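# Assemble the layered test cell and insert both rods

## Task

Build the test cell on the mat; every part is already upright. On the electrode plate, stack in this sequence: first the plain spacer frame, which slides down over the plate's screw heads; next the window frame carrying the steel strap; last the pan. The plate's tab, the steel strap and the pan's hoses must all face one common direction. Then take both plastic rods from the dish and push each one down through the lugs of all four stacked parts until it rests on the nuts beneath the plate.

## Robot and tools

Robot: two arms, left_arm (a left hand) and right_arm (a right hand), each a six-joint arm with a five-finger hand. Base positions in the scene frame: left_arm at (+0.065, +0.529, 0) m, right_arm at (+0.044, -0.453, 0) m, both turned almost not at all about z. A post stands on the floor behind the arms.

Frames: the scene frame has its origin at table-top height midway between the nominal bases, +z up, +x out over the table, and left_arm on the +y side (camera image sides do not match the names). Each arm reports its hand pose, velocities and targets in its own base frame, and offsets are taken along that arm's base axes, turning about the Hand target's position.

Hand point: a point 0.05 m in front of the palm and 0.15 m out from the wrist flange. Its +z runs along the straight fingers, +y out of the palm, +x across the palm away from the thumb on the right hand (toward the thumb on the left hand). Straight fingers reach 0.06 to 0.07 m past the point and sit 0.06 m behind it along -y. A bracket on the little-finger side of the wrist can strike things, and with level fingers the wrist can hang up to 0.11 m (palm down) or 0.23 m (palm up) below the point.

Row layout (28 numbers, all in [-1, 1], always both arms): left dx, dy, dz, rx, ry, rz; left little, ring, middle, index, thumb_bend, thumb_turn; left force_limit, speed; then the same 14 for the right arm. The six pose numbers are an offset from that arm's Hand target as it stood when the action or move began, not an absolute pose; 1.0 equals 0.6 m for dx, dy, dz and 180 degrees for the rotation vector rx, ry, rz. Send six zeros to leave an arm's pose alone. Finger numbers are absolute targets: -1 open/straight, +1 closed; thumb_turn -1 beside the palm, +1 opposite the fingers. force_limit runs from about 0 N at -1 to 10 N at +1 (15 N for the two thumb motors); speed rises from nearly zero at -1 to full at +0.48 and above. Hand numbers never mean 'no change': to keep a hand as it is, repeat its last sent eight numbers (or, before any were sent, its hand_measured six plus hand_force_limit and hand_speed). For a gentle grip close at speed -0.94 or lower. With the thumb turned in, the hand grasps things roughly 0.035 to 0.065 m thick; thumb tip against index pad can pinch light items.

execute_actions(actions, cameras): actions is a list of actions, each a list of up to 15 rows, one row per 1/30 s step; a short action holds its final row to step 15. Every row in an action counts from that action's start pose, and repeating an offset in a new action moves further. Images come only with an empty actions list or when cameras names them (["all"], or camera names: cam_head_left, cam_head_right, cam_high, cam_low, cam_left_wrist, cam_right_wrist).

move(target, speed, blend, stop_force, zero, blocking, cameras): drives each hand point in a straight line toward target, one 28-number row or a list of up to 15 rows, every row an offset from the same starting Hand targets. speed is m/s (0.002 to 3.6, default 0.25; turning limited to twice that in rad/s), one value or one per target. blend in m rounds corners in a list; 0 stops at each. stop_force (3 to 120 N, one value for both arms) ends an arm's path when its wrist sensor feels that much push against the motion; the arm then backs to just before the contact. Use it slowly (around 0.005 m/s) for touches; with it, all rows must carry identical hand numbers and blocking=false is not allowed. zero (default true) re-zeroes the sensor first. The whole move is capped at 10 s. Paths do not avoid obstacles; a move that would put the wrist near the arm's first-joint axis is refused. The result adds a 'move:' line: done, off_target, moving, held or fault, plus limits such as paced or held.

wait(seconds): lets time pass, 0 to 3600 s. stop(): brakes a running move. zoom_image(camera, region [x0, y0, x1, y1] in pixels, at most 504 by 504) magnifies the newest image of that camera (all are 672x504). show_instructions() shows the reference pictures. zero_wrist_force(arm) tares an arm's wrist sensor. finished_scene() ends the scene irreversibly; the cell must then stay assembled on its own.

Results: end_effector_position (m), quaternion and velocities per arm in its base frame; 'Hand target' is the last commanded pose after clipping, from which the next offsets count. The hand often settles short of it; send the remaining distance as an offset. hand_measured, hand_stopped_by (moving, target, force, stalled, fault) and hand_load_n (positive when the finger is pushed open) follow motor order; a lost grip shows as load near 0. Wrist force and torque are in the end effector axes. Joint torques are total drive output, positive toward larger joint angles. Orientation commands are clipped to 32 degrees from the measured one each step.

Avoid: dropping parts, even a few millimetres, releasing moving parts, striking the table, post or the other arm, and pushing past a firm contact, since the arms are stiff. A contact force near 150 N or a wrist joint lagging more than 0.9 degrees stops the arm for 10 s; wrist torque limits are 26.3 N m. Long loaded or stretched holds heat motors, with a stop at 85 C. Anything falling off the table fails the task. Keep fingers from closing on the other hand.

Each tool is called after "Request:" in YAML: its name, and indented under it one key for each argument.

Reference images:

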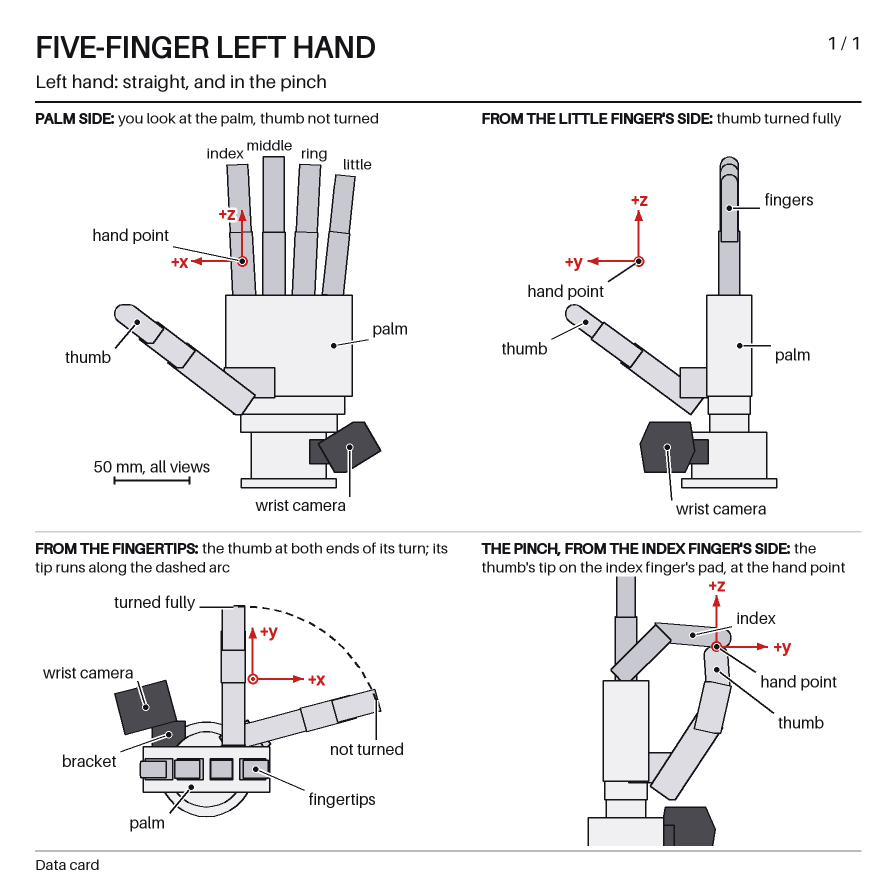

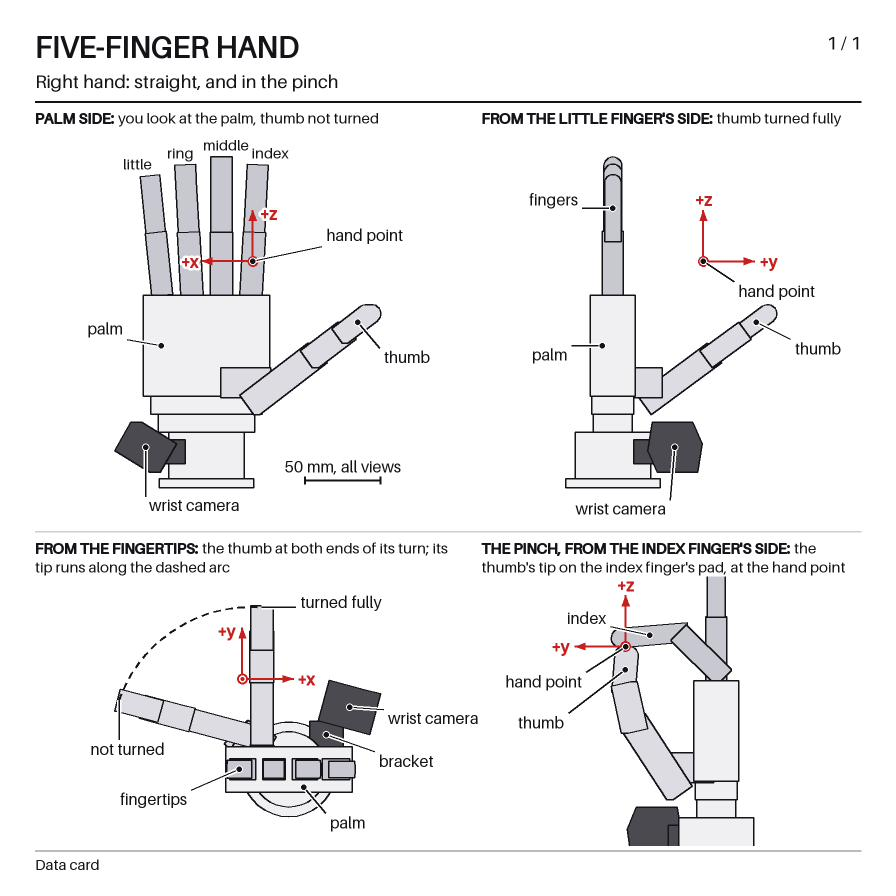

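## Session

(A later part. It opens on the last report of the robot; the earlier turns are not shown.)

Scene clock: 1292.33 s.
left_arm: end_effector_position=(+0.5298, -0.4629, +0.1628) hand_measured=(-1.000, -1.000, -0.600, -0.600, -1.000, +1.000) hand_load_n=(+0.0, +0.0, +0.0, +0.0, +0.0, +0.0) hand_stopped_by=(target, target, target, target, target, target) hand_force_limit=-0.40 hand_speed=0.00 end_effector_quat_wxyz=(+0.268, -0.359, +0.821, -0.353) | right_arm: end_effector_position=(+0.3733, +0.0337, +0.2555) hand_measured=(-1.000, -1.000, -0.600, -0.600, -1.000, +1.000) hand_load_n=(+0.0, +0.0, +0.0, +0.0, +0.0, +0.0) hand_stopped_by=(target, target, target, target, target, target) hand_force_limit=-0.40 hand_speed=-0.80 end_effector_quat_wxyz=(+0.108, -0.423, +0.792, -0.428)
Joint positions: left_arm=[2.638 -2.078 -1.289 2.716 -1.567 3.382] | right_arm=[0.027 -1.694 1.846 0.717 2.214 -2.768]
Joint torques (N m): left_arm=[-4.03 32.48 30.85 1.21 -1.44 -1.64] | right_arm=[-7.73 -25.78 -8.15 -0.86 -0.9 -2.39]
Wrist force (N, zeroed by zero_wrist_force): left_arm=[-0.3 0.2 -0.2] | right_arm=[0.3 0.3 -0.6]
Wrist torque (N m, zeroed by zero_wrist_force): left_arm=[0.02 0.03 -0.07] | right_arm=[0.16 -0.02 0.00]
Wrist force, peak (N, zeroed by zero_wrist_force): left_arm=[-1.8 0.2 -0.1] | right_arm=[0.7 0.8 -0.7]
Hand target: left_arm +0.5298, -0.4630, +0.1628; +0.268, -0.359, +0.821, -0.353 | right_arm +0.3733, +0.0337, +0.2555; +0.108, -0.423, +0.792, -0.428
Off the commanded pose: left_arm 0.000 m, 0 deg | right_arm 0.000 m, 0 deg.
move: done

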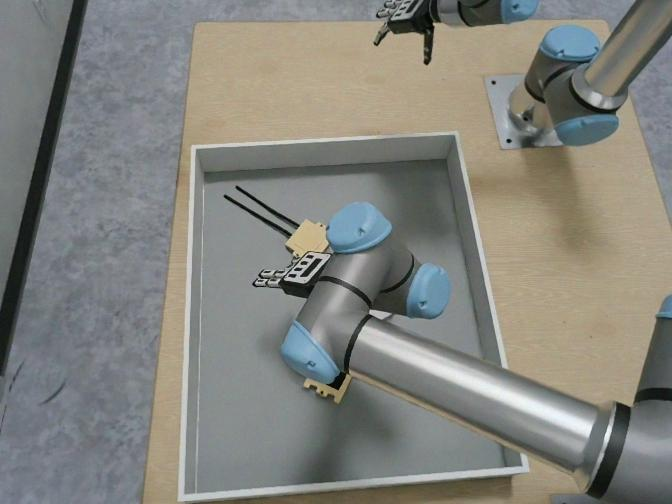

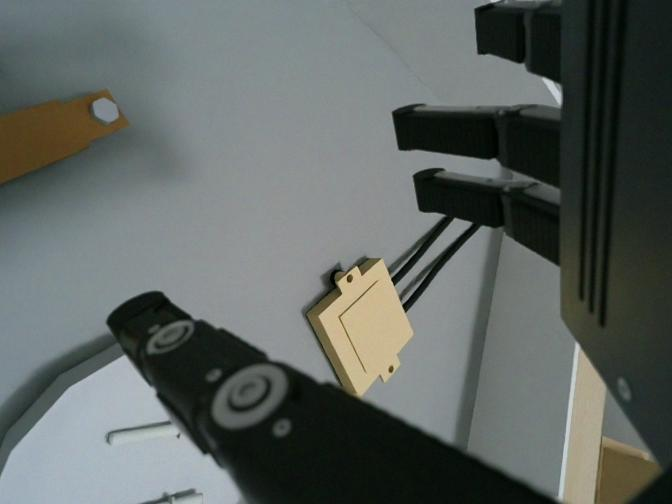

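Request:
move:
  target: [0.0115,-0.2852,-0.1213,0,0,0.0044,-1,-1,-0.6,-0.6,-1,1,-0.4,0,0,0,0,0,0,0,-1,-1,-0.6,-0.6,-1,1,-0.4,-0.8]
  speed: 0.12
  cameras: ["cam_high","cam_left_wrist"]

Request:
zoom_image:
  camera: "cam_left_wrist"
  region: [60, 90, 380, 330]

Scene clock: 1297.20 s.
left_arm: end_effector_position=(+0.5367, -0.6341, +0.0901) hand_measured=(-1.000, -1.000, -0.600, -0.600, -1.000, +1.000) hand_load_n=(+0.0, +0.0, +0.0, -0.5, +0.0, +0.0) hand_stopped_by=(target, target, target, target, target, target) hand_force_limit=-0.40 hand_speed=0.00 end_effector_quat_wxyz=(+0.271, -0.365, +0.818, -0.352) | right_arm: end_effector_position=(+0.3733, +0.0337, +0.2555) hand_measured=(-1.000, -1.000, -0.600, -0.600, -1.000, +1.000) hand_load_n=(+0.0, +0.0, +0.0, +0.5, +0.0, +0.0) hand_stopped_by=(target, target, target, target, target, target) hand_force_limit=-0.40 hand_speed=-0.80 end_effector_quat_wxyz=(+0.108, -0.423, +0.792, -0.428)
Joint positions: left_arm=[2.407 -2.488 -0.778 2.6 -1.761 3.231] | right_arm=[0.027 -1.694 1.846 0.717 2.214 -2.768]
Joint torques (N m): left_arm=[1.59 50.12 28.11 0.96 0.78 2.18] | right_arm=[-8.23 -25.42 -9.06 -0.77 -0.81 -2.29]
Wrist force (N, zeroed by zero_wrist_force): left_arm=[-0.1 0.0 -0.4] | right_arm=[0.4 0.2 -0.6]
Wrist torque (N m, zeroed by zero_wrist_force): left_arm=[-0.01 0.01 -0.03] | right_arm=[0.15 -0.03 0.00]
Wrist force, peak (N, zeroed by zero_wrist_force): left_arm=[-1.1 0.3 -1.0] | right_arm=[0.5 0.1 -1.1]
Hand target: left_arm +0.5367, -0.6341, +0.0901; +0.271, -0.365, +0.818, -0.352 | right_arm +0.3733, +0.0337, +0.2555; +0.108, -0.423, +0.792, -0.428
Off the commanded pose: left_arm 0.000 m, 0 deg | right_arm 0.000 m, 0 deg.
move: done

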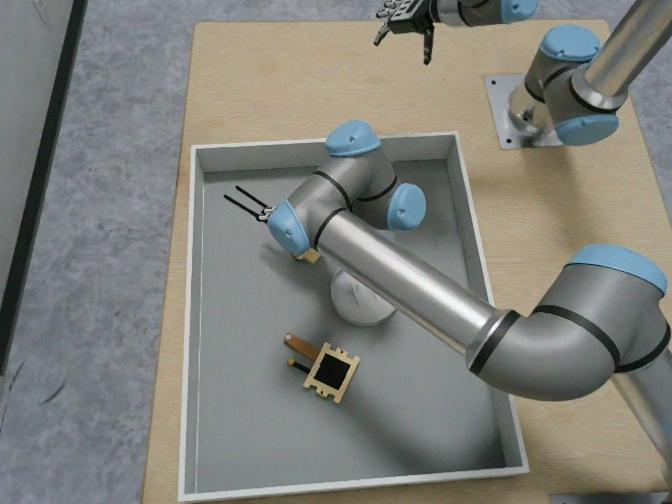

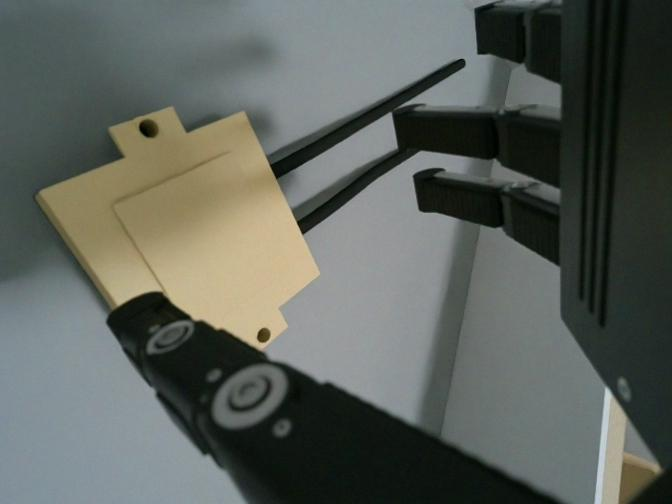

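Scaled by 1.575.

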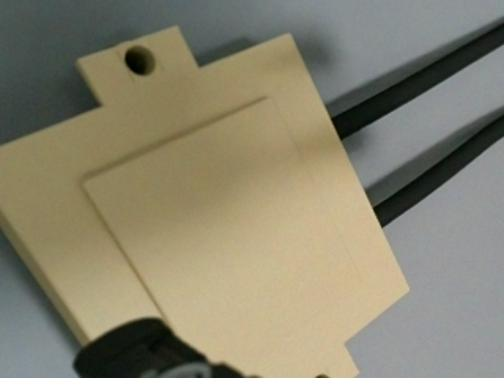

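Request:
move:
  target:
    - [-0.0047,0.0220,0,0,0,0,-1,-1,-0.6,-0.6,-1,1,-0.4,0,0,0,0,0,0,0,-1,-1,-0.6,-0.6,-1,1,-0.4,-0.8]
    - [-0.0047,0.0220,-0.0585,0,0,0,-1,-1,-0.6,-0.6,-1,1,-0.4,0,0,0,0,0,0,0,-1,-1,-0.6,-0.6,-1,1,-0.4,-0.8]
  speed: 0.06
  cameras: ["cam_high","cam_left_wrist"]

Scene clock: 1304.37 s.
left_arm: end_effector_position=(+0.5338, -0.6208, +0.0547) hand_measured=(-1.000, -1.000, -0.600, -0.600, -1.000, +1.000) hand_load_n=(+0.0, +0.0, +0.0, +0.0, +0.0, +0.5) hand_stopped_by=(target, target, target, target, target, target) hand_force_limit=-0.40 hand_speed=0.00 end_effector_quat_wxyz=(+0.271, -0.365, +0.818, -0.351) | right_arm: end_effector_position=(+0.3733, +0.0337, +0.2555) hand_measured=(-1.000, -1.000, -0.600, -0.600, -1.000, +1.000) hand_load_n=(+0.0, +0.0, +0.0, +0.0, +0.0, +0.0) hand_stopped_by=(target, target, target, target, target, target) hand_force_limit=-0.40 hand_speed=-0.80 end_effector_quat_wxyz=(+0.108, -0.423, +0.792, -0.428)
Joint positions: left_arm=[2.419 -2.468 -0.906 2.71 -1.751 3.239] | right_arm=[0.027 -1.694 1.846 0.717 2.214 -2.768]
Joint torques (N m): left_arm=[-8.5 65.57 31.22 -1.18 -1.22 -1.66] | right_arm=[-7.06 -25.76 -9.73 -0.77 -0.81 -2.28]
Wrist force (N, zeroed by zero_wrist_force): left_arm=[-0.1 0.0 -0.4] | right_arm=[0.0 0.1 -0.8]
Wrist torque (N m, zeroed by zero_wrist_force): left_arm=[0.01 0.01 -0.02] | right_arm=[0.15 0.02 -0.02]
Wrist force, peak (N, zeroed by zero_wrist_force): left_arm=[0.0 -0.7 -0.6] | right_arm=[0.7 0.7 -0.9]
Hand target: left_arm +0.5339, -0.6209, +0.0550; +0.271, -0.365, +0.818, -0.352 | right_arm +0.3733, +0.0337, +0.2555; +0.108, -0.423, +0.792, -0.428
Off the commanded pose: left_arm 0.000 m, 0 deg | right_arm 0.000 m, 0 deg.
move: done

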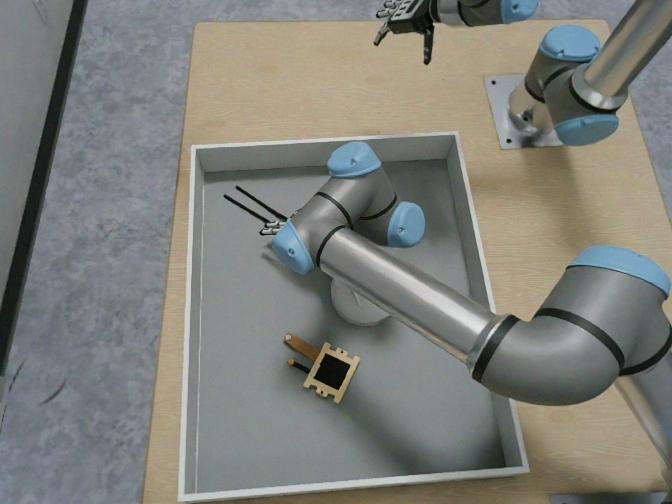

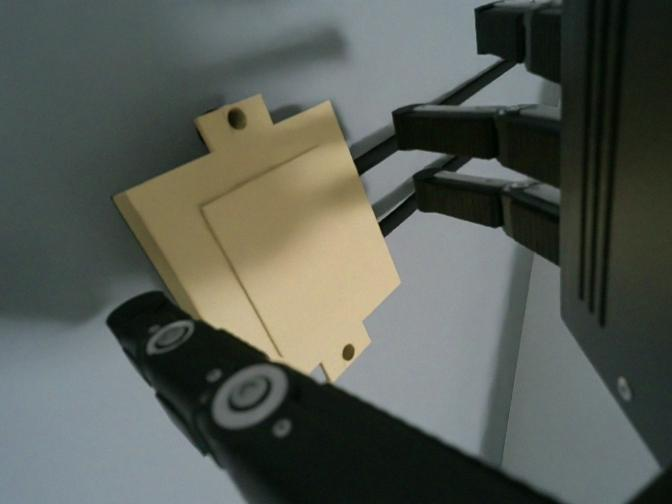

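Request:
move:
  target: [0,0,-0.0325,0,0,0,-1,-1,-0.6,-0.6,-1,1,-0.4,0,0,0,0,0,0,0,-1,-1,-0.6,-0.6,-1,1,-0.4,-0.8]
  speed: 0.015
  stop_force: 4
  cameras: ["cam_left_wrist"]

Scene clock: 1307.20 s.
left_arm: end_effector_position=(+0.5339, -0.6209, +0.0353) hand_measured=(-1.000, -1.000, -0.600, -0.600, -1.000, +1.000) hand_load_n=(+0.0, +0.0, +0.5, +0.0, +0.0, +0.0) hand_stopped_by=(target, target, target, target, target, target) hand_force_limit=-0.40 hand_speed=0.00 end_effector_quat_wxyz=(+0.271, -0.365, +0.818, -0.352) | right_arm: end_effector_position=(+0.3733, +0.0337, +0.2555) hand_measured=(-1.000, -1.000, -0.600, -0.600, -1.000, +1.000) hand_load_n=(+0.0, +0.0, +0.0, +0.0, +0.0, +0.0) hand_stopped_by=(target, target, target, target, target, target) hand_force_limit=-0.40 hand_speed=-0.80 end_effector_quat_wxyz=(+0.108, -0.423, +0.792, -0.428)
Joint positions: left_arm=[2.419 -2.483 -0.93 2.749 -1.751 3.239] | right_arm=[0.027 -1.694 1.846 0.717 2.214 -2.768]
Joint torques (N m): left_arm=[-7.59 46.33 11.37 0.01 0.92 0.89] | right_arm=[-8.37 -25.73 -9.26 -0.97 -0.64 -2.18]
Wrist force (N, zeroed by zero_wrist_force): left_arm=[-1.3 -2.9 -2.4] | right_arm=[0.4 0.4 -0.4]
Wrist torque (N m, zeroed by zero_wrist_force): left_arm=[-0.06 0.00 -0.01] | right_arm=[0.16 -0.04 0.02]
Wrist force, peak (N, zeroed by zero_wrist_force): left_arm=[-2.0 -3.6 -3.2] | right_arm=[1.0 0.2 -0.4]
Hand target: left_arm +0.5339, -0.6209, +0.0353; +0.271, -0.365, +0.818, -0.352 | right_arm +0.3733, +0.0337, +0.2555; +0.108, -0.423, +0.792, -0.428
Off the commanded pose: left_arm 0.000 m, 0 deg | right_arm 0.000 m, 0 deg.
move: contact (left_arm)

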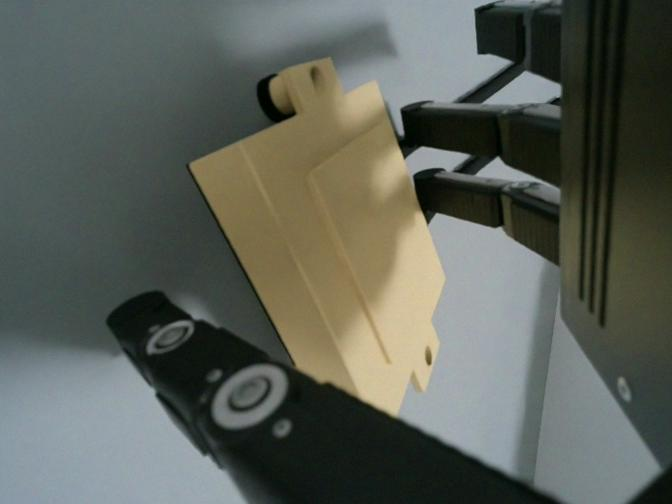

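Request:
zoom_image:
  camera: "cam_left_wrist"
  region: [340, 50, 560, 250]

Scaled by 2.291.

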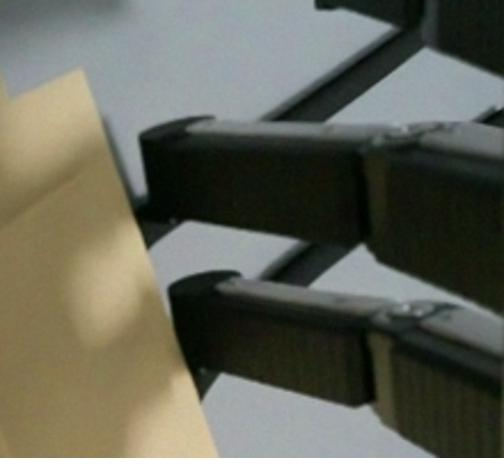

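Request:
move:
  target: [0,0,0.0330,0,0,0,-1,-1,-0.6,-0.6,-1,1,-0.4,0,0,0,0,0,0,0,-1,-1,-0.6,-0.6,-1,1,-0.4,-0.8]
  speed: 0.02
  cameras: ["cam_left_wrist"]

Request:
zoom_image:
  camera: "cam_left_wrist"
  region: [300, 80, 560, 290]

Scene clock: 1313.30 s.
left_arm: end_effector_position=(+0.5339, -0.6210, +0.0554) hand_measured=(-1.000, -1.000, -0.600, -0.600, -1.000, +1.000) hand_load_n=(+0.0, +0.0, +0.0, +0.0, +0.0, +0.0) hand_stopped_by=(target, target, target, target, target, target) hand_force_limit=-0.40 hand_speed=0.00 end_effector_quat_wxyz=(+0.271, -0.365, +0.818, -0.352) | right_arm: end_effector_position=(+0.3733, +0.0337, +0.2555) hand_measured=(-1.000, -1.000, -0.600, -0.600, -1.000, +1.000) hand_load_n=(+0.0, -0.5, +0.0, +0.0, +0.0, +0.5) hand_stopped_by=(target, target, target, target, target, target) hand_force_limit=-0.40 hand_speed=-0.80 end_effector_quat_wxyz=(+0.108, -0.423, +0.792, -0.428)
Joint positions: left_arm=[2.419 -2.468 -0.905 2.709 -1.751 3.239] | right_arm=[0.027 -1.694 1.846 0.717 2.214 -2.768]
Joint torques (N m): left_arm=[-6.98 50.74 14 1.3 0.63 1.23] | right_arm=[-8.12 -24.93 -9.13 -0.85 -0.59 -2.32]
Wrist force (N, zeroed by zero_wrist_force): left_arm=[0.0 0.4 -0.3] | right_arm=[0.5 0.6 -0.4]
Wrist torque (N m, zeroed by zero_wrist_force): left_arm=[0.06 0.00 -0.03] | right_arm=[0.19 -0.05 0.02]
Wrist force, peak (N, zeroed by zero_wrist_force): left_arm=[-2.0 -3.6 -3.4] | right_arm=[0.7 0.2 -0.9]
Hand target: left_arm +0.5339, -0.6209, +0.0551; +0.271, -0.365, +0.818, -0.352 | right_arm +0.3733, +0.0337, +0.2555; +0.108, -0.423, +0.792, -0.428
Off the commanded pose: left_arm 0.000 m, 0 deg | right_arm 0.000 m, 0 deg.
move: done

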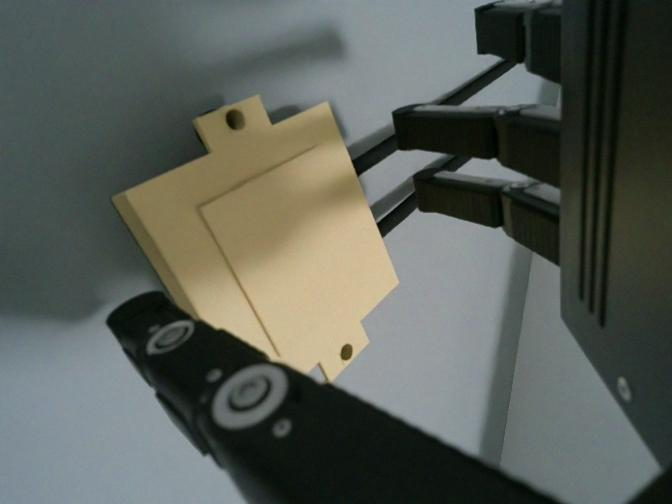

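Scaled by 1.938.

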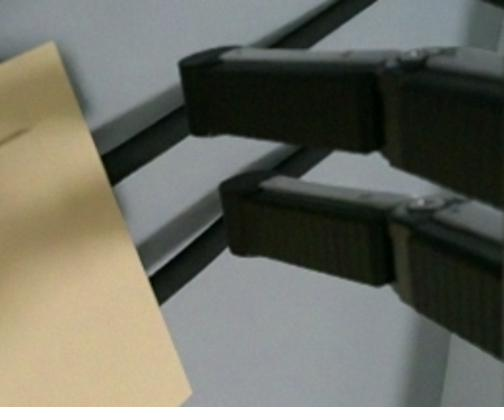

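Request:
move:
  target: [0.0133,0.0025,0,0,0,0,-1,-1,-0.6,-0.6,-1,1,-0.4,0,0,0,0,0,0,0,-1,-1,-0.6,-0.6,-1,1,-0.4,-0.8]
  speed: 0.03

Request:
move:
  target: [0,0,-0.0325,0,0,0,-1,-1,-0.6,-0.6,-1,1,-0.4,0,0,0,0,0,0,0,-1,-1,-0.6,-0.6,-1,1,-0.4,-0.8]
  speed: 0.012
  stop_force: 3
  cameras: ["cam_left_wrist"]

Request:
zoom_image:
  camera: "cam_left_wrist"
  region: [300, 60, 560, 270]

Scene clock: 1315.37 s.
left_arm: end_effector_position=(+0.5420, -0.6194, +0.0551) hand_measured=(-1.000, -1.000, -0.600, -0.600, -1.000, +1.000) hand_load_n=(+0.0, +0.0, +0.0, +0.0, +0.0, +0.0) hand_stopped_by=(target, target, target, target, target, target) hand_force_limit=-0.40 hand_speed=0.00 end_effector_quat_wxyz=(+0.271, -0.365, +0.818, -0.351) | right_arm: end_effector_position=(+0.3733, +0.0337, +0.2555) hand_measured=(-1.000, -1.000, -0.600, -0.600, -1.000, +1.000) hand_load_n=(+0.0, +0.0, +0.0, +0.0, +0.0, +0.5) hand_stopped_by=(target, target, target, target, target, target) hand_force_limit=-0.40 hand_speed=-0.80 end_effector_quat_wxyz=(+0.108, -0.423, +0.792, -0.428)
Joint positions: left_arm=[2.429 -2.479 -0.885 2.701 -1.743 3.245] | right_arm=[0.027 -1.694 1.846 0.717 2.214 -2.768]
Joint torques (N m): left_arm=[-7.73 66.95 9.21 0.94 -1.51 -1.31] | right_arm=[-7.18 -24.39 -9.1 -0.86 -0.83 -2.2]
Wrist force (N, zeroed by zero_wrist_force): left_arm=[0.0 0.1 -0.4] | right_arm=[0.6 0.2 -0.8]
Wrist torque (N m, zeroed by zero_wrist_force): left_arm=[0.03 -0.01 -0.05] | right_arm=[0.16 -0.06 0.03]
Wrist force, peak (N, zeroed by zero_wrist_force): left_arm=[0.8 0.5 -0.5] | right_arm=[0.6 0.0 -0.9]
Hand target: left_arm +0.5419, -0.6194, +0.0551; +0.271, -0.365, +0.818, -0.352 | right_arm +0.3733, +0.0337, +0.2555; +0.108, -0.423, +0.792, -0.428
Off the commanded pose: left_arm 0.000 m, 0 deg | right_arm 0.000 m, 0 deg.
move: done

Scene clock: 1318.40 s.
left_arm: end_effector_position=(+0.5419, -0.6194, +0.0356) hand_measured=(-1.000, -1.000, -0.600, -0.600, -1.000, +1.000) hand_load_n=(+0.0, +0.0, +0.0, +0.0, +0.0, +0.0) hand_stopped_by=(target, target, target, target, target, target) hand_force_limit=-0.40 hand_speed=0.00 end_effector_quat_wxyz=(+0.271, -0.365, +0.818, -0.352) | right_arm: end_effector_position=(+0.3733, +0.0337, +0.2555) hand_measured=(-1.000, -1.000, -0.600, -0.600, -1.000, +1.000) hand_load_n=(+0.0, +0.0, +0.0, +0.0, +0.0, +0.0) hand_stopped_by=(target, target, target, target, target, target) hand_force_limit=-0.40 hand_speed=-0.80 end_effector_quat_wxyz=(+0.108, -0.423, +0.792, -0.428)
Joint positions: left_arm=[2.429 -2.493 -0.91 2.74 -1.744 3.245] | right_arm=[0.027 -1.694 1.846 0.717 2.214 -2.768]
Joint torques (N m): left_arm=[-7.44 67.03 32.14 -1.33 -1.31 -1.78] | right_arm=[-8.3 -24.07 -9.18 -0.96 -0.75 -2.2]
Wrist force (N, zeroed by zero_wrist_force): left_arm=[0.1 0.2 -0.5] | right_arm=[0.4 0.2 -0.5]
Wrist torque (N m, zeroed by zero_wrist_force): left_arm=[0.04 -0.03 -0.04] | right_arm=[0.14 -0.03 0.00]
Wrist force, peak (N, zeroed by zero_wrist_force): left_arm=[0.2 -0.1 -0.6] | right_arm=[0.6 0.3 -0.9]
Hand target: left_arm +0.5419, -0.6194, +0.0356; +0.271, -0.365, +0.818, -0.352 | right_arm +0.3733, +0.0337, +0.2555; +0.108, -0.423, +0.792, -0.428
Off the commanded pose: left_arm 0.000 m, 0 deg | right_arm 0.000 m, 0 deg.
move: done

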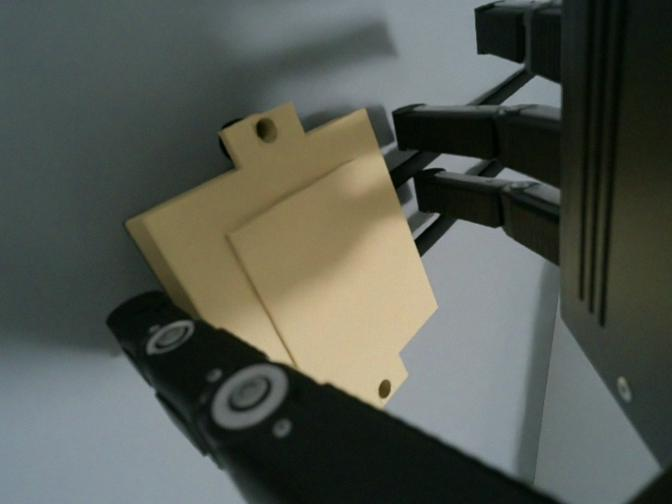

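Scaled by 1.938.

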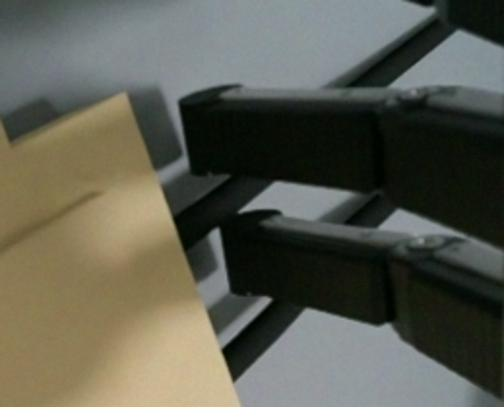

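Request:
move:
  target: [0,0,0,0,0,0,-1,-1,-0.35,-0.35,-1,1,-0.4,-0.9,0,0,0,0,0,0,-1,-1,-0.6,-0.6,-1,1,-0.4,-0.8]
  speed: 0.03
  cameras: ["cam_left_wrist"]

Scene clock: 1320.07 s.
left_arm: end_effector_position=(+0.5419, -0.6194, +0.0356) hand_measured=(-1.000, -1.000, -0.350, -0.350, -1.000, +1.000) hand_load_n=(+0.0, +0.0, +0.0, +0.0, +0.0, +0.0) hand_stopped_by=(target, target, target, target, target, target) hand_force_limit=-0.40 hand_speed=-0.90 end_effector_quat_wxyz=(+0.271, -0.365, +0.818, -0.352) | right_arm: end_effector_position=(+0.3733, +0.0337, +0.2555) hand_measured=(-1.000, -1.000, -0.600, -0.600, -1.000, +1.000) hand_load_n=(+0.0, +0.0, +0.0, +0.0, +0.0, +0.0) hand_stopped_by=(target, target, target, target, target, target) hand_force_limit=-0.40 hand_speed=-0.80 end_effector_quat_wxyz=(+0.108, -0.423, +0.792, -0.428)
Joint positions: left_arm=[2.429 -2.493 -0.91 2.74 -1.744 3.245] | right_arm=[0.027 -1.694 1.846 0.717 2.214 -2.768]
Joint torques (N m): left_arm=[-7.46 67.05 30.75 -1.21 -1.02 -1.33] | right_arm=[-7.85 -24.59 -8.99 -0.85 -0.69 -2.29]
Wrist force (N, zeroed by zero_wrist_force): left_arm=[0.1 -0.2 -0.3] | right_arm=[0.3 0.1 -0.5]
Wrist torque (N m, zeroed by zero_wrist_force): left_arm=[-0.01 -0.03 -0.03] | right_arm=[0.13 -0.02 0.00]
Wrist force, peak (N, zeroed by zero_wrist_force): left_arm=[0.0 -0.6 -0.2] | right_arm=[0.5 0.5 -0.9]
Hand target: left_arm +0.5419, -0.6194, +0.0356; +0.271, -0.365, +0.818, -0.352 | right_arm +0.3733, +0.0337, +0.2555; +0.108, -0.423, +0.792, -0.428
Off the commanded pose: left_arm 0.000 m, 0 deg | right_arm 0.000 m, 0 deg.
move: done

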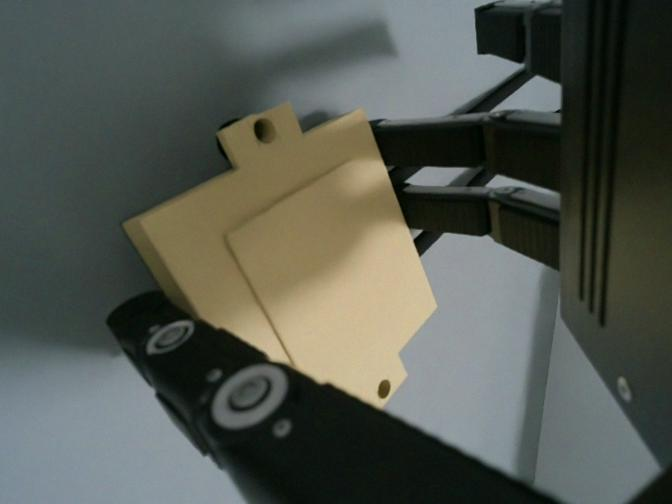

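Request:
move:
  target: [0,0,0,0,0,0,-1,-1,-0.1,-0.1,-1,1,-0.4,-0.95,0,0,0,0,0,0,-1,-1,-0.6,-0.6,-1,1,-0.4,-0.8]
  speed: 0.03
  cameras: ["cam_left_wrist"]

Scene clock: 1321.80 s.
left_arm: end_effector_position=(+0.5419, -0.6194, +0.0356) hand_measured=(-1.000, -1.000, -0.228, -0.224, -1.000, +1.000) hand_load_n=(+0.0, +0.0, +3.5, +4.0, +1.5, +0.0) hand_stopped_by=(target, target, force, force, target, target) hand_force_limit=-0.40 hand_speed=-0.95 end_effector_quat_wxyz=(+0.271, -0.365, +0.818, -0.352) | right_arm: end_effector_position=(+0.3733, +0.0337, +0.2555) hand_measured=(-1.000, -1.000, -0.600, -0.600, -1.000, +1.000) hand_load_n=(-0.5, +0.0, +0.0, +0.0, +0.0, +0.0) hand_stopped_by=(target, target, target, target, target, target) hand_force_limit=-0.40 hand_speed=-0.80 end_effector_quat_wxyz=(+0.108, -0.423, +0.792, -0.428)
Joint positions: left_arm=[2.429 -2.493 -0.91 2.74 -1.744 3.245] | right_arm=[0.027 -1.694 1.846 0.717 2.214 -2.768]
Joint torques (N m): left_arm=[-6.77 66.32 31.32 -1.36 -0.6 -1.13] | right_arm=[-7 -24.06 -9.9 -0.82 -0.71 -2.14]
Wrist force (N, zeroed by zero_wrist_force): left_arm=[0.0 0.6 -0.2] | right_arm=[0.5 -0.1 -0.5]
Wrist torque (N m, zeroed by zero_wrist_force): left_arm=[0.07 -0.02 -0.04] | right_arm=[0.11 -0.05 0.00]
Wrist force, peak (N, zeroed by zero_wrist_force): left_arm=[0.3 0.9 0.1] | right_arm=[0.5 -0.1 -1.0]
Hand target: left_arm +0.5419, -0.6194, +0.0356; +0.271, -0.365, +0.818, -0.352 | right_arm +0.3733, +0.0337, +0.2555; +0.108, -0.423, +0.792, -0.428
Off the commanded pose: left_arm 0.000 m, 0 deg | right_arm 0.000 m, 0 deg.
move: done

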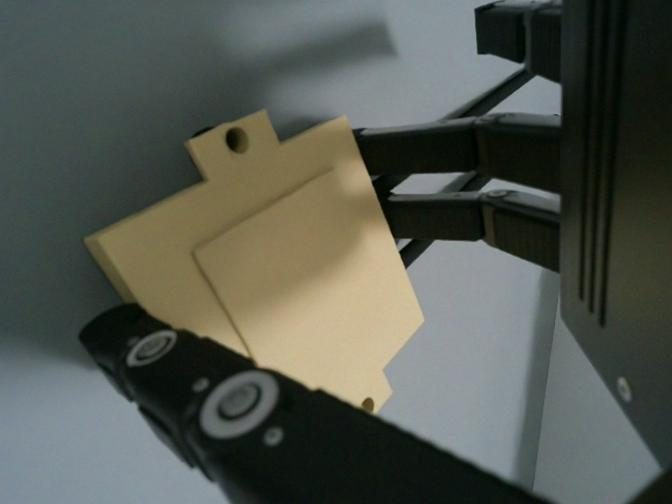

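Request:
move:
  target: [0,0,0.0333,0,0,0,-1,-1,-0.1,-0.1,-1,1,-0.4,-0.95,0,0,0,0,0,0,-1,-1,-0.6,-0.6,-1,1,-0.4,-0.8]
  speed: 0.02
  cameras: ["cam_left_wrist"]

Scene clock: 1323.97 s.
left_arm: end_effector_position=(+0.5419, -0.6195, +0.0559) hand_measured=(-1.000, -1.000, -0.228, -0.224, -1.000, +1.000) hand_load_n=(+0.0, +0.0, +3.5, +4.0, +1.0, +0.0) hand_stopped_by=(target, target, force, force, target, target) hand_force_limit=-0.40 hand_speed=-0.95 end_effector_quat_wxyz=(+0.271, -0.365, +0.818, -0.352) | right_arm: end_effector_position=(+0.3733, +0.0337, +0.2555) hand_measured=(-1.000, -1.000, -0.600, -0.600, -1.000, +1.000) hand_load_n=(+0.5, +0.0, +0.0, +0.0, +0.0, +0.0) hand_stopped_by=(target, target, target, target, target, target) hand_force_limit=-0.40 hand_speed=-0.80 end_effector_quat_wxyz=(+0.108, -0.423, +0.792, -0.428)
Joint positions: left_arm=[2.429 -2.478 -0.884 2.7 -1.744 3.245] | right_arm=[0.027 -1.694 1.846 0.717 2.214 -2.768]
Joint torques (N m): left_arm=[-5.67 52.64 15.28 1.27 0.22 -0.6] | right_arm=[-7.23 -24.27 -9.62 -0.89 -0.6 -2.18]
Wrist force (N, zeroed by zero_wrist_force): left_arm=[0.1 0.7 -0.1] | right_arm=[0.3 0.5 -0.3]
Wrist torque (N m, zeroed by zero_wrist_force): left_arm=[0.07 -0.03 -0.03] | right_arm=[0.17 -0.04 0.00]
Wrist force, peak (N, zeroed by zero_wrist_force): left_arm=[0.4 1.1 0.7] | right_arm=[0.6 0.3 -0.9]
Hand target: left_arm +0.5419, -0.6194, +0.0556; +0.271, -0.365, +0.818, -0.352 | right_arm +0.3733, +0.0337, +0.2555; +0.108, -0.423, +0.792, -0.428
Off the commanded pose: left_arm 0.000 m, 0 deg | right_arm 0.000 m, 0 deg.
move: done

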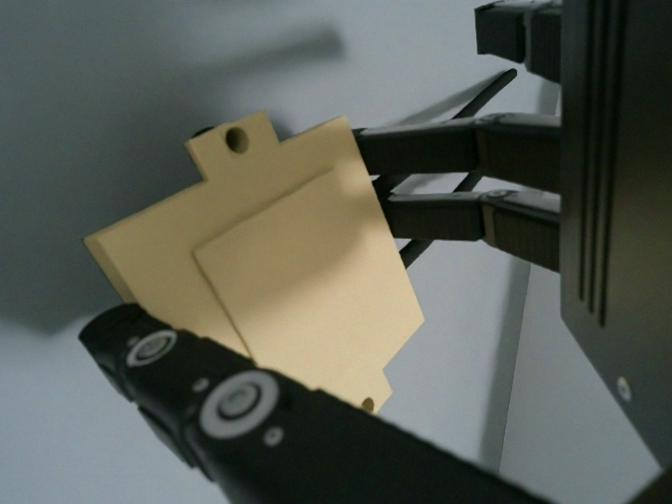

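Request:
move:
  target:
    - [0,0,0.1235,0,0,0,-1,-1,-0.1,-0.1,-1,1,-0.4,-0.95,0,0,0,0,0,0,-1,-1,-0.6,-0.6,-1,1,-0.4,-0.8]
    - [-0.0733,0.4605,0.1235,0,0,0.0394,-1,-1,-0.1,-0.1,-1,1,-0.4,-0.95,0,0,0,0,0,0,-1,-1,-0.6,-0.6,-1,1,-0.4,-0.8]
  speed: 0.1
  blend: 0.02
  cameras: ["cam_high","cam_left_wrist"]

Scene clock: 1330.87 s.
left_arm: end_effector_position=(+0.4979, -0.3432, +0.1297) hand_measured=(-1.000, -1.000, -0.228, -0.224, -1.000, +1.000) hand_load_n=(+0.0, +0.0, +3.5, +3.5, +1.0, +0.0) hand_stopped_by=(target, target, force, force, target, target) hand_force_limit=-0.40 hand_speed=-0.95 end_effector_quat_wxyz=(+0.292, -0.415, +0.794, -0.334) | right_arm: end_effector_position=(+0.3733, +0.0337, +0.2555) hand_measured=(-1.000, -1.000, -0.600, -0.600, -1.000, +1.000) hand_load_n=(+0.0, -0.5, +0.0, +0.0, +0.0, +0.0) hand_stopped_by=(target, target, target, target, target, target) hand_force_limit=-0.40 hand_speed=-0.80 end_effector_quat_wxyz=(+0.108, -0.423, +0.792, -0.428)
Joint positions: left_arm=[2.794 -1.873 -1.675 2.897 -1.552 3.392] | right_arm=[0.027 -1.694 1.846 0.717 2.214 -2.768]
Joint torques (N m): left_arm=[1.52 31.66 23.61 -1.24 -0.91 -1.88] | right_arm=[-7.48 -23.57 -8.51 -0.84 -0.79 -2.13]
Wrist force (N, zeroed by zero_wrist_force): left_arm=[0.2 0.9 0.3] | right_arm=[0.3 0.5 -0.8]
Wrist torque (N m, zeroed by zero_wrist_force): left_arm=[0.07 -0.01 0.04] | right_arm=[0.20 -0.01 0.01]
Wrist force, peak (N, zeroed by zero_wrist_force): left_arm=[0.4 1.6 0.8] | right_arm=[0.9 0.2 -0.8]
Hand target: left_arm +0.4979, -0.3431, +0.1297; +0.292, -0.415, +0.794, -0.334 | right_arm +0.3733, +0.0337, +0.2555; +0.108, -0.423, +0.792, -0.428
Off the commanded pose: left_arm 0.000 m, 0 deg | right_arm 0.000 m, 0 deg.
move: done

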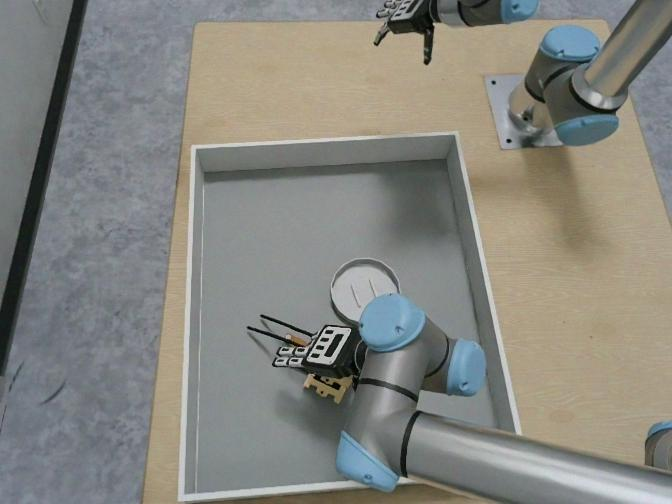

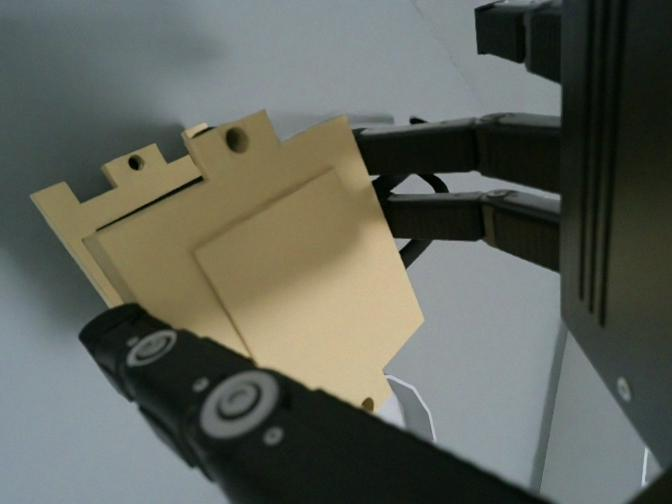

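Request:
zoom_image:
  camera: "cam_left_wrist"
  region: [20, 90, 300, 320]

Scaled by 1.800.

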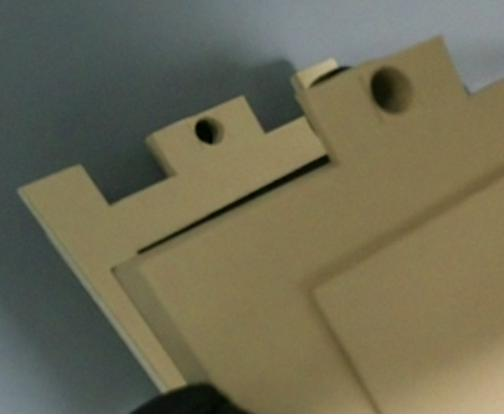

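Request:
move:
  target:
    - [0.0200,0.0027,0,0,0,0,-1,-1,-0.1,-0.1,-1,1,-0.4,-0.95,0,0,0,0,0,0,-1,-1,-0.6,-0.6,-1,1,-0.4,-0.8]
    - [0.0200,0.0027,-0.0912,0,0,0,-1,-1,-0.1,-0.1,-1,1,-0.4,-0.95,0,0,0,0,0,0,-1,-1,-0.6,-0.6,-1,1,-0.4,-0.8]
  speed: 0.05
  cameras: ["cam_high","cam_left_wrist"]

Request:
zoom_image:
  camera: "cam_left_wrist"
  region: [60, 90, 340, 320]

Scene clock: 1335.97 s.
left_arm: end_effector_position=(+0.5098, -0.3415, +0.0748) hand_measured=(-1.000, -1.000, -0.228, -0.224, -1.000, +1.000) hand_load_n=(+0.0, +0.0, +3.5, +4.0, +1.0, +0.0) hand_stopped_by=(target, target, force, force, target, target) hand_force_limit=-0.40 hand_speed=-0.95 end_effector_quat_wxyz=(+0.292, -0.415, +0.794, -0.334) | right_arm: end_effector_position=(+0.3733, +0.0337, +0.2555) hand_measured=(-1.000, -1.000, -0.600, -0.600, -1.000, +1.000) hand_load_n=(+0.0, +0.0, +0.0, +0.0, +0.0, +0.0) hand_stopped_by=(target, target, target, target, target, target) hand_force_limit=-0.40 hand_speed=-0.80 end_effector_quat_wxyz=(+0.108, -0.423, +0.792, -0.428)
Joint positions: left_arm=[2.807 -1.951 -1.723 3.022 -1.542 3.4] | right_arm=[0.027 -1.694 1.846 0.717 2.214 -2.768]
Joint torques (N m): left_arm=[-8.36 45.3 30.73 -1.27 -1.24 -2.15] | right_arm=[-7.71 -23.86 -9.68 -0.83 -1.01 -2.05]
Wrist force (N, zeroed by zero_wrist_force): left_arm=[0.2 0.6 0.3] | right_arm=[0.1 0.0 -0.7]
Wrist torque (N m, zeroed by zero_wrist_force): left_arm=[0.03 -0.03 -0.02] | right_arm=[0.13 0.01 -0.02]
Wrist force, peak (N, zeroed by zero_wrist_force): left_arm=[0.7 1.4 0.0] | right_arm=[0.9 0.0 -0.8]
Hand target: left_arm +0.5099, -0.3415, +0.0750; +0.292, -0.415, +0.794, -0.334 | right_arm +0.3733, +0.0337, +0.2555; +0.108, -0.423, +0.792, -0.428
Off the commanded pose: left_arm 0.000 m, 0 deg | right_arm 0.000 m, 0 deg.
move: done

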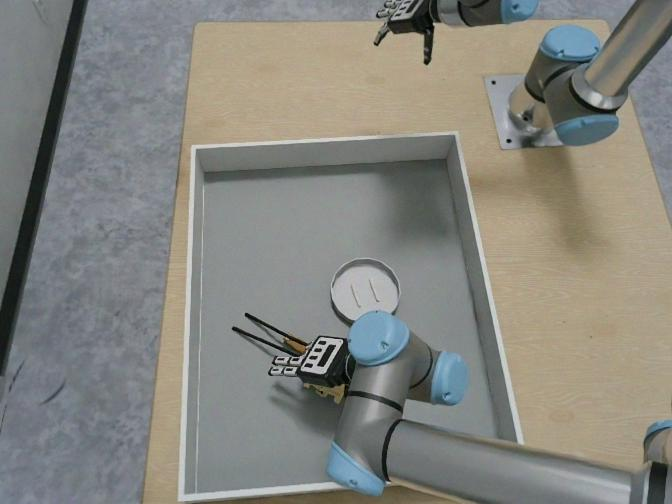

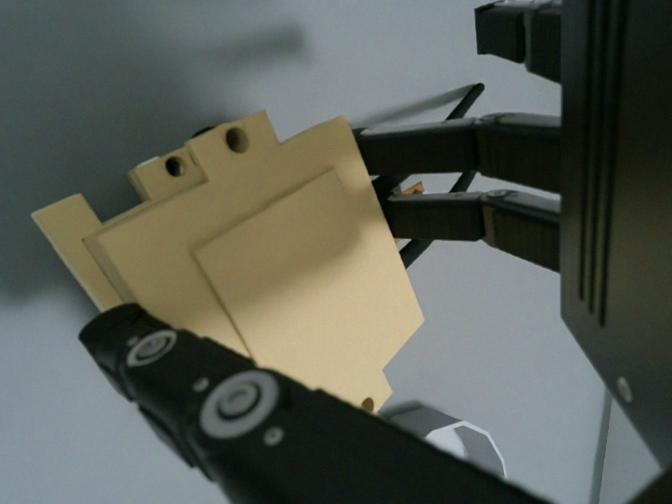

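Scaled by 1.800.

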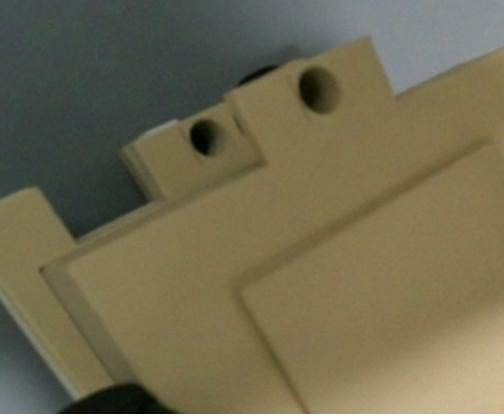

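Request:
move:
  target: [0.0003,0.0003,-0.0292,0,0,0,-1,-1,-0.1,-0.1,-1,1,-0.4,-0.95,0,0,0,0,0,0,-1,-1,-0.6,-0.6,-1,1,-0.4,-0.8]
  speed: 0.02
  cameras: ["cam_left_wrist"]

Request:
zoom_image:
  camera: "cam_left_wrist"
  region: [60, 90, 340, 320]

Scene clock: 1339.70 s.
left_arm: end_effector_position=(+0.5100, -0.3413, +0.0572) hand_measured=(-1.000, -1.000, -0.228, -0.224, -1.000, +1.000) hand_load_n=(+0.0, -0.5, +3.5, +4.0, +0.5, +0.0) hand_stopped_by=(target, target, force, force, target, target) hand_force_limit=-0.40 hand_speed=-0.95 end_effector_quat_wxyz=(+0.292, -0.415, +0.794, -0.334) | right_arm: end_effector_position=(+0.3733, +0.0337, +0.2555) hand_measured=(-1.000, -1.000, -0.600, -0.600, -1.000, +1.000) hand_load_n=(+0.0, +0.0, +0.0, +0.0, +0.0, +0.0) hand_stopped_by=(target, target, target, target, target, target) hand_force_limit=-0.40 hand_speed=-0.80 end_effector_quat_wxyz=(+0.108, -0.423, +0.792, -0.428)
Joint positions: left_arm=[2.807 -1.973 -1.742 3.064 -1.542 3.4] | right_arm=[0.027 -1.694 1.846 0.717 2.214 -2.768]
Joint torques (N m): left_arm=[6.98 44.3 22.28 -1.07 1.5 2.27] | right_arm=[-7.45 -23.61 -9.59 -0.91 -0.8 -2.12]
Wrist force (N, zeroed by zero_wrist_force): left_arm=[0.3 0.8 0.1] | right_arm=[0.7 0.3 -0.7]
Wrist torque (N m, zeroed by zero_wrist_force): left_arm=[0.05 -0.02 -0.05] | right_arm=[0.16 -0.08 0.02]
Wrist force, peak (N, zeroed by zero_wrist_force): left_arm=[0.5 1.2 0.3] | right_arm=[0.6 0.7 -0.7]
Hand target: left_arm +0.5101, -0.3413, +0.0575; +0.292, -0.415, +0.794, -0.334 | right_arm +0.3733, +0.0337, +0.2555; +0.108, -0.423, +0.792, -0.428
Off the commanded pose: left_arm 0.000 m, 0 deg | right_arm 0.000 m, 0 deg.
move: done

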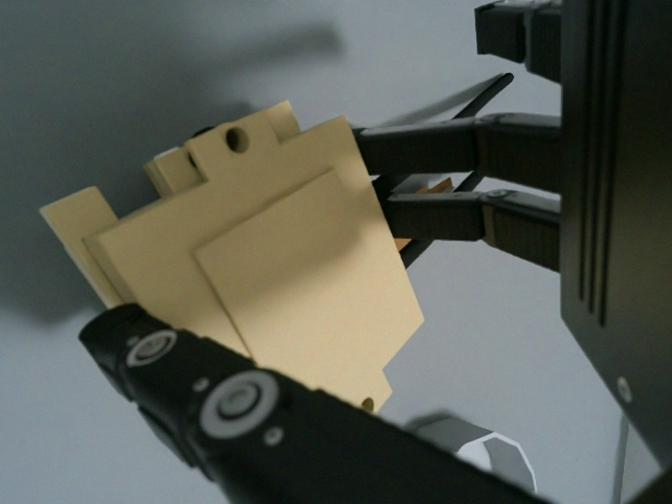

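Scaled by 1.800.

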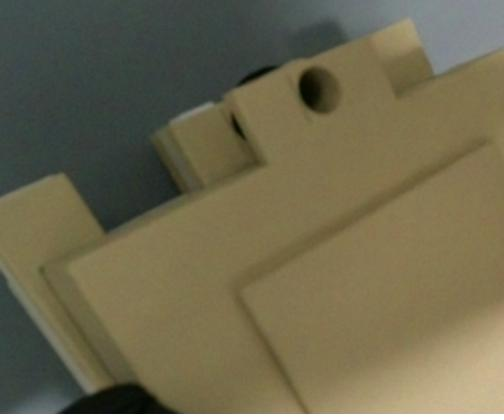

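Request:
move:
  target: [0,0,-0.0150,0,0,0,-1,-1,-0.1,-0.1,-1,1,-0.4,-0.95,0,0,0,0,0,0,-1,-1,-0.6,-0.6,-1,1,-0.4,-0.8]
  speed: 0.006
  stop_force: 3
  cameras: ["cam_left_wrist"]

Request:
zoom_image:
  camera: "cam_left_wrist"
  region: [60, 90, 340, 320]

Scene clock: 1343.23 s.
left_arm: end_effector_position=(+0.5101, -0.3413, +0.0532) hand_measured=(-1.000, -1.000, -0.228, -0.224, -1.000, +1.000) hand_load_n=(+0.0, +0.0, +3.5, +3.5, +1.0, +0.0) hand_stopped_by=(target, target, force, force, target, target) hand_force_limit=-0.40 hand_speed=-0.95 end_effector_quat_wxyz=(+0.292, -0.415, +0.794, -0.334) | right_arm: end_effector_position=(+0.3733, +0.0337, +0.2555) hand_measured=(-1.000, -1.000, -0.600, -0.600, -1.000, +1.000) hand_load_n=(+0.0, +0.5, +0.0, +0.0, +0.0, +0.0) hand_stopped_by=(target, target, target, target, target, target) hand_force_limit=-0.40 hand_speed=-0.80 end_effector_quat_wxyz=(+0.108, -0.423, +0.792, -0.428)
Joint positions: left_arm=[2.807 -1.979 -1.747 3.074 -1.542 3.4] | right_arm=[0.027 -1.694 1.846 0.717 2.214 -2.768]
Joint torques (N m): left_arm=[3.65 45.39 28.91 -1.19 0.75 1.31] | right_arm=[-7.55 -23.3 -9.45 -0.88 -0.81 -2.1]
Wrist force (N, zeroed by zero_wrist_force): left_arm=[0.0 -0.8 -1.4] | right_arm=[0.4 0.4 -0.3]
Wrist torque (N m, zeroed by zero_wrist_force): left_arm=[-0.04 -0.03 -0.03] | right_arm=[0.16 -0.05 0.01]
Wrist force, peak (N, zeroed by zero_wrist_force): left_arm=[0.0 -3.0 -2.8] | right_arm=[0.4 0.3 -1.1]
Hand target: left_arm +0.5101, -0.3413, +0.0533; +0.292, -0.415, +0.794, -0.334 (not the last commanded pose) | right_arm +0.3733, +0.0337, +0.2555; +0.108, -0.423, +0.792, -0.428
Off the commanded pose: left_arm 0.005 m, 0 deg | right_arm 0.000 m, 0 deg.
move: contact (left_arm)

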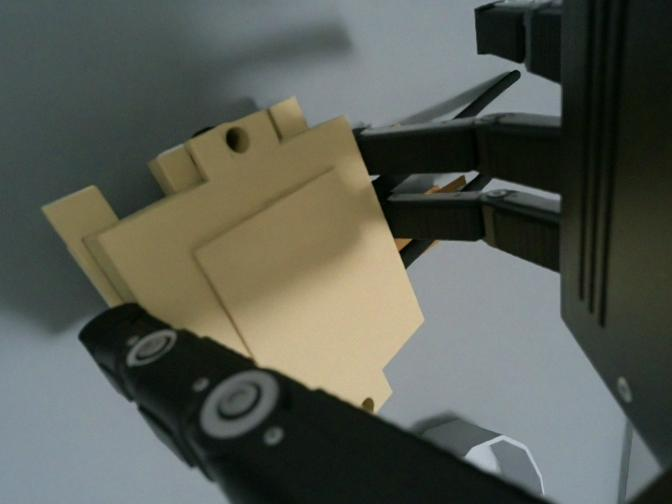

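Scaled by 1.800.

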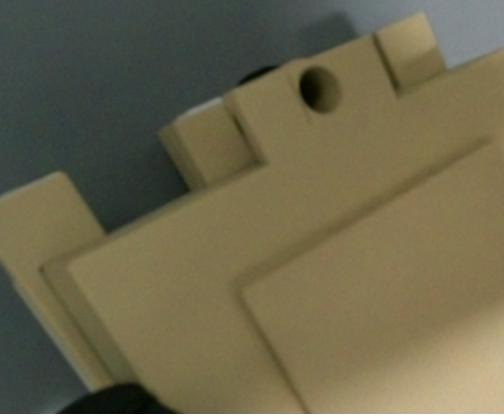

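Request:
move:
  target: [0,0,0,0,0,0,-1,-1,-0.6,-0.6,-1,1,-0.4,-0.9,0,0,0,0,0,0,-1,-1,-0.6,-0.6,-1,1,-0.4,-0.8]
  speed: 0.02
  cameras: ["cam_left_wrist"]

Request:
zoom_image:
  camera: "cam_left_wrist"
  region: [60, 90, 340, 320]

Scene clock: 1346.70 s.
left_arm: end_effector_position=(+0.5101, -0.3413, +0.0533) hand_measured=(-1.000, -1.000, -0.600, -0.600, -1.000, +1.000) hand_load_n=(+0.0, +0.0, +0.0, +0.0, +0.0, +0.0) hand_stopped_by=(target, target, target, target, target, target) hand_force_limit=-0.40 hand_speed=-0.90 end_effector_quat_wxyz=(+0.292, -0.415, +0.794, -0.334) | right_arm: end_effector_position=(+0.3733, +0.0337, +0.2555) hand_measured=(-1.000, -1.000, -0.600, -0.600, -1.000, +1.000) hand_load_n=(+0.0, +0.0, +0.0, +0.0, +0.5, +0.0) hand_stopped_by=(target, target, target, target, target, target) hand_force_limit=-0.40 hand_speed=-0.80 end_effector_quat_wxyz=(+0.108, -0.423, +0.792, -0.428)
Joint positions: left_arm=[2.807 -1.979 -1.747 3.074 -1.542 3.4] | right_arm=[0.027 -1.694 1.846 0.717 2.214 -2.768]
Joint torques (N m): left_arm=[3.96 45.86 28.62 0.36 0.7 1.33] | right_arm=[-8 -23.1 -10.41 -0.81 -0.93 -2.07]
Wrist force (N, zeroed by zero_wrist_force): left_arm=[-0.1 0.0 -0.1] | right_arm=[0.2 0.1 -0.2]
Wrist torque (N m, zeroed by zero_wrist_force): left_arm=[-0.03 0.03 -0.05] | right_arm=[0.11 -0.02 -0.02]
Wrist force, peak (N, zeroed by zero_wrist_force): left_arm=[0.0 -1.0 -1.6] | right_arm=[0.6 0.3 -0.9]
Hand target: left_arm +0.5101, -0.3413, +0.0533; +0.292, -0.415, +0.794, -0.334 | right_arm +0.3733, +0.0337, +0.2555; +0.108, -0.423, +0.792, -0.428
Off the commanded pose: left_arm 0.000 m, 0 deg | right_arm 0.000 m, 0 deg.
move: done

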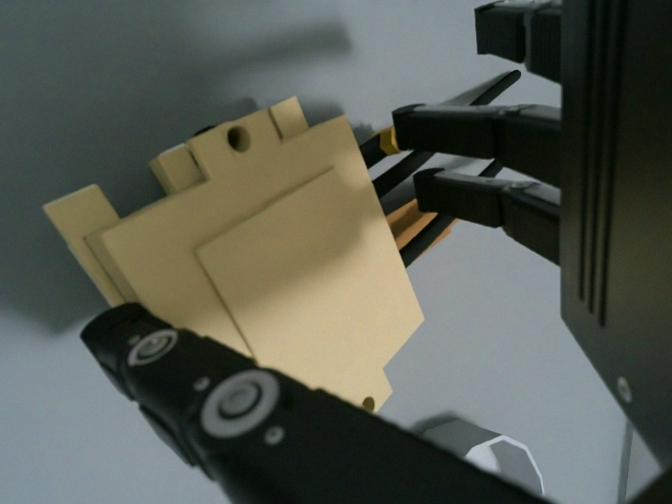

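Scaled by 1.800.

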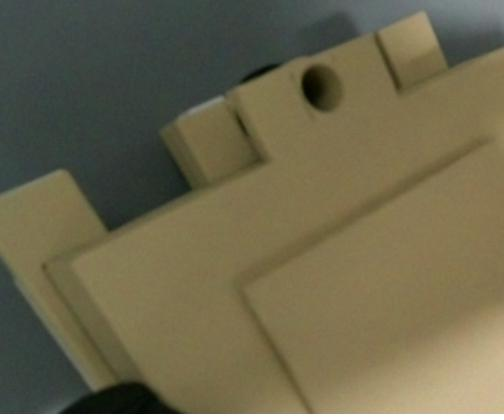

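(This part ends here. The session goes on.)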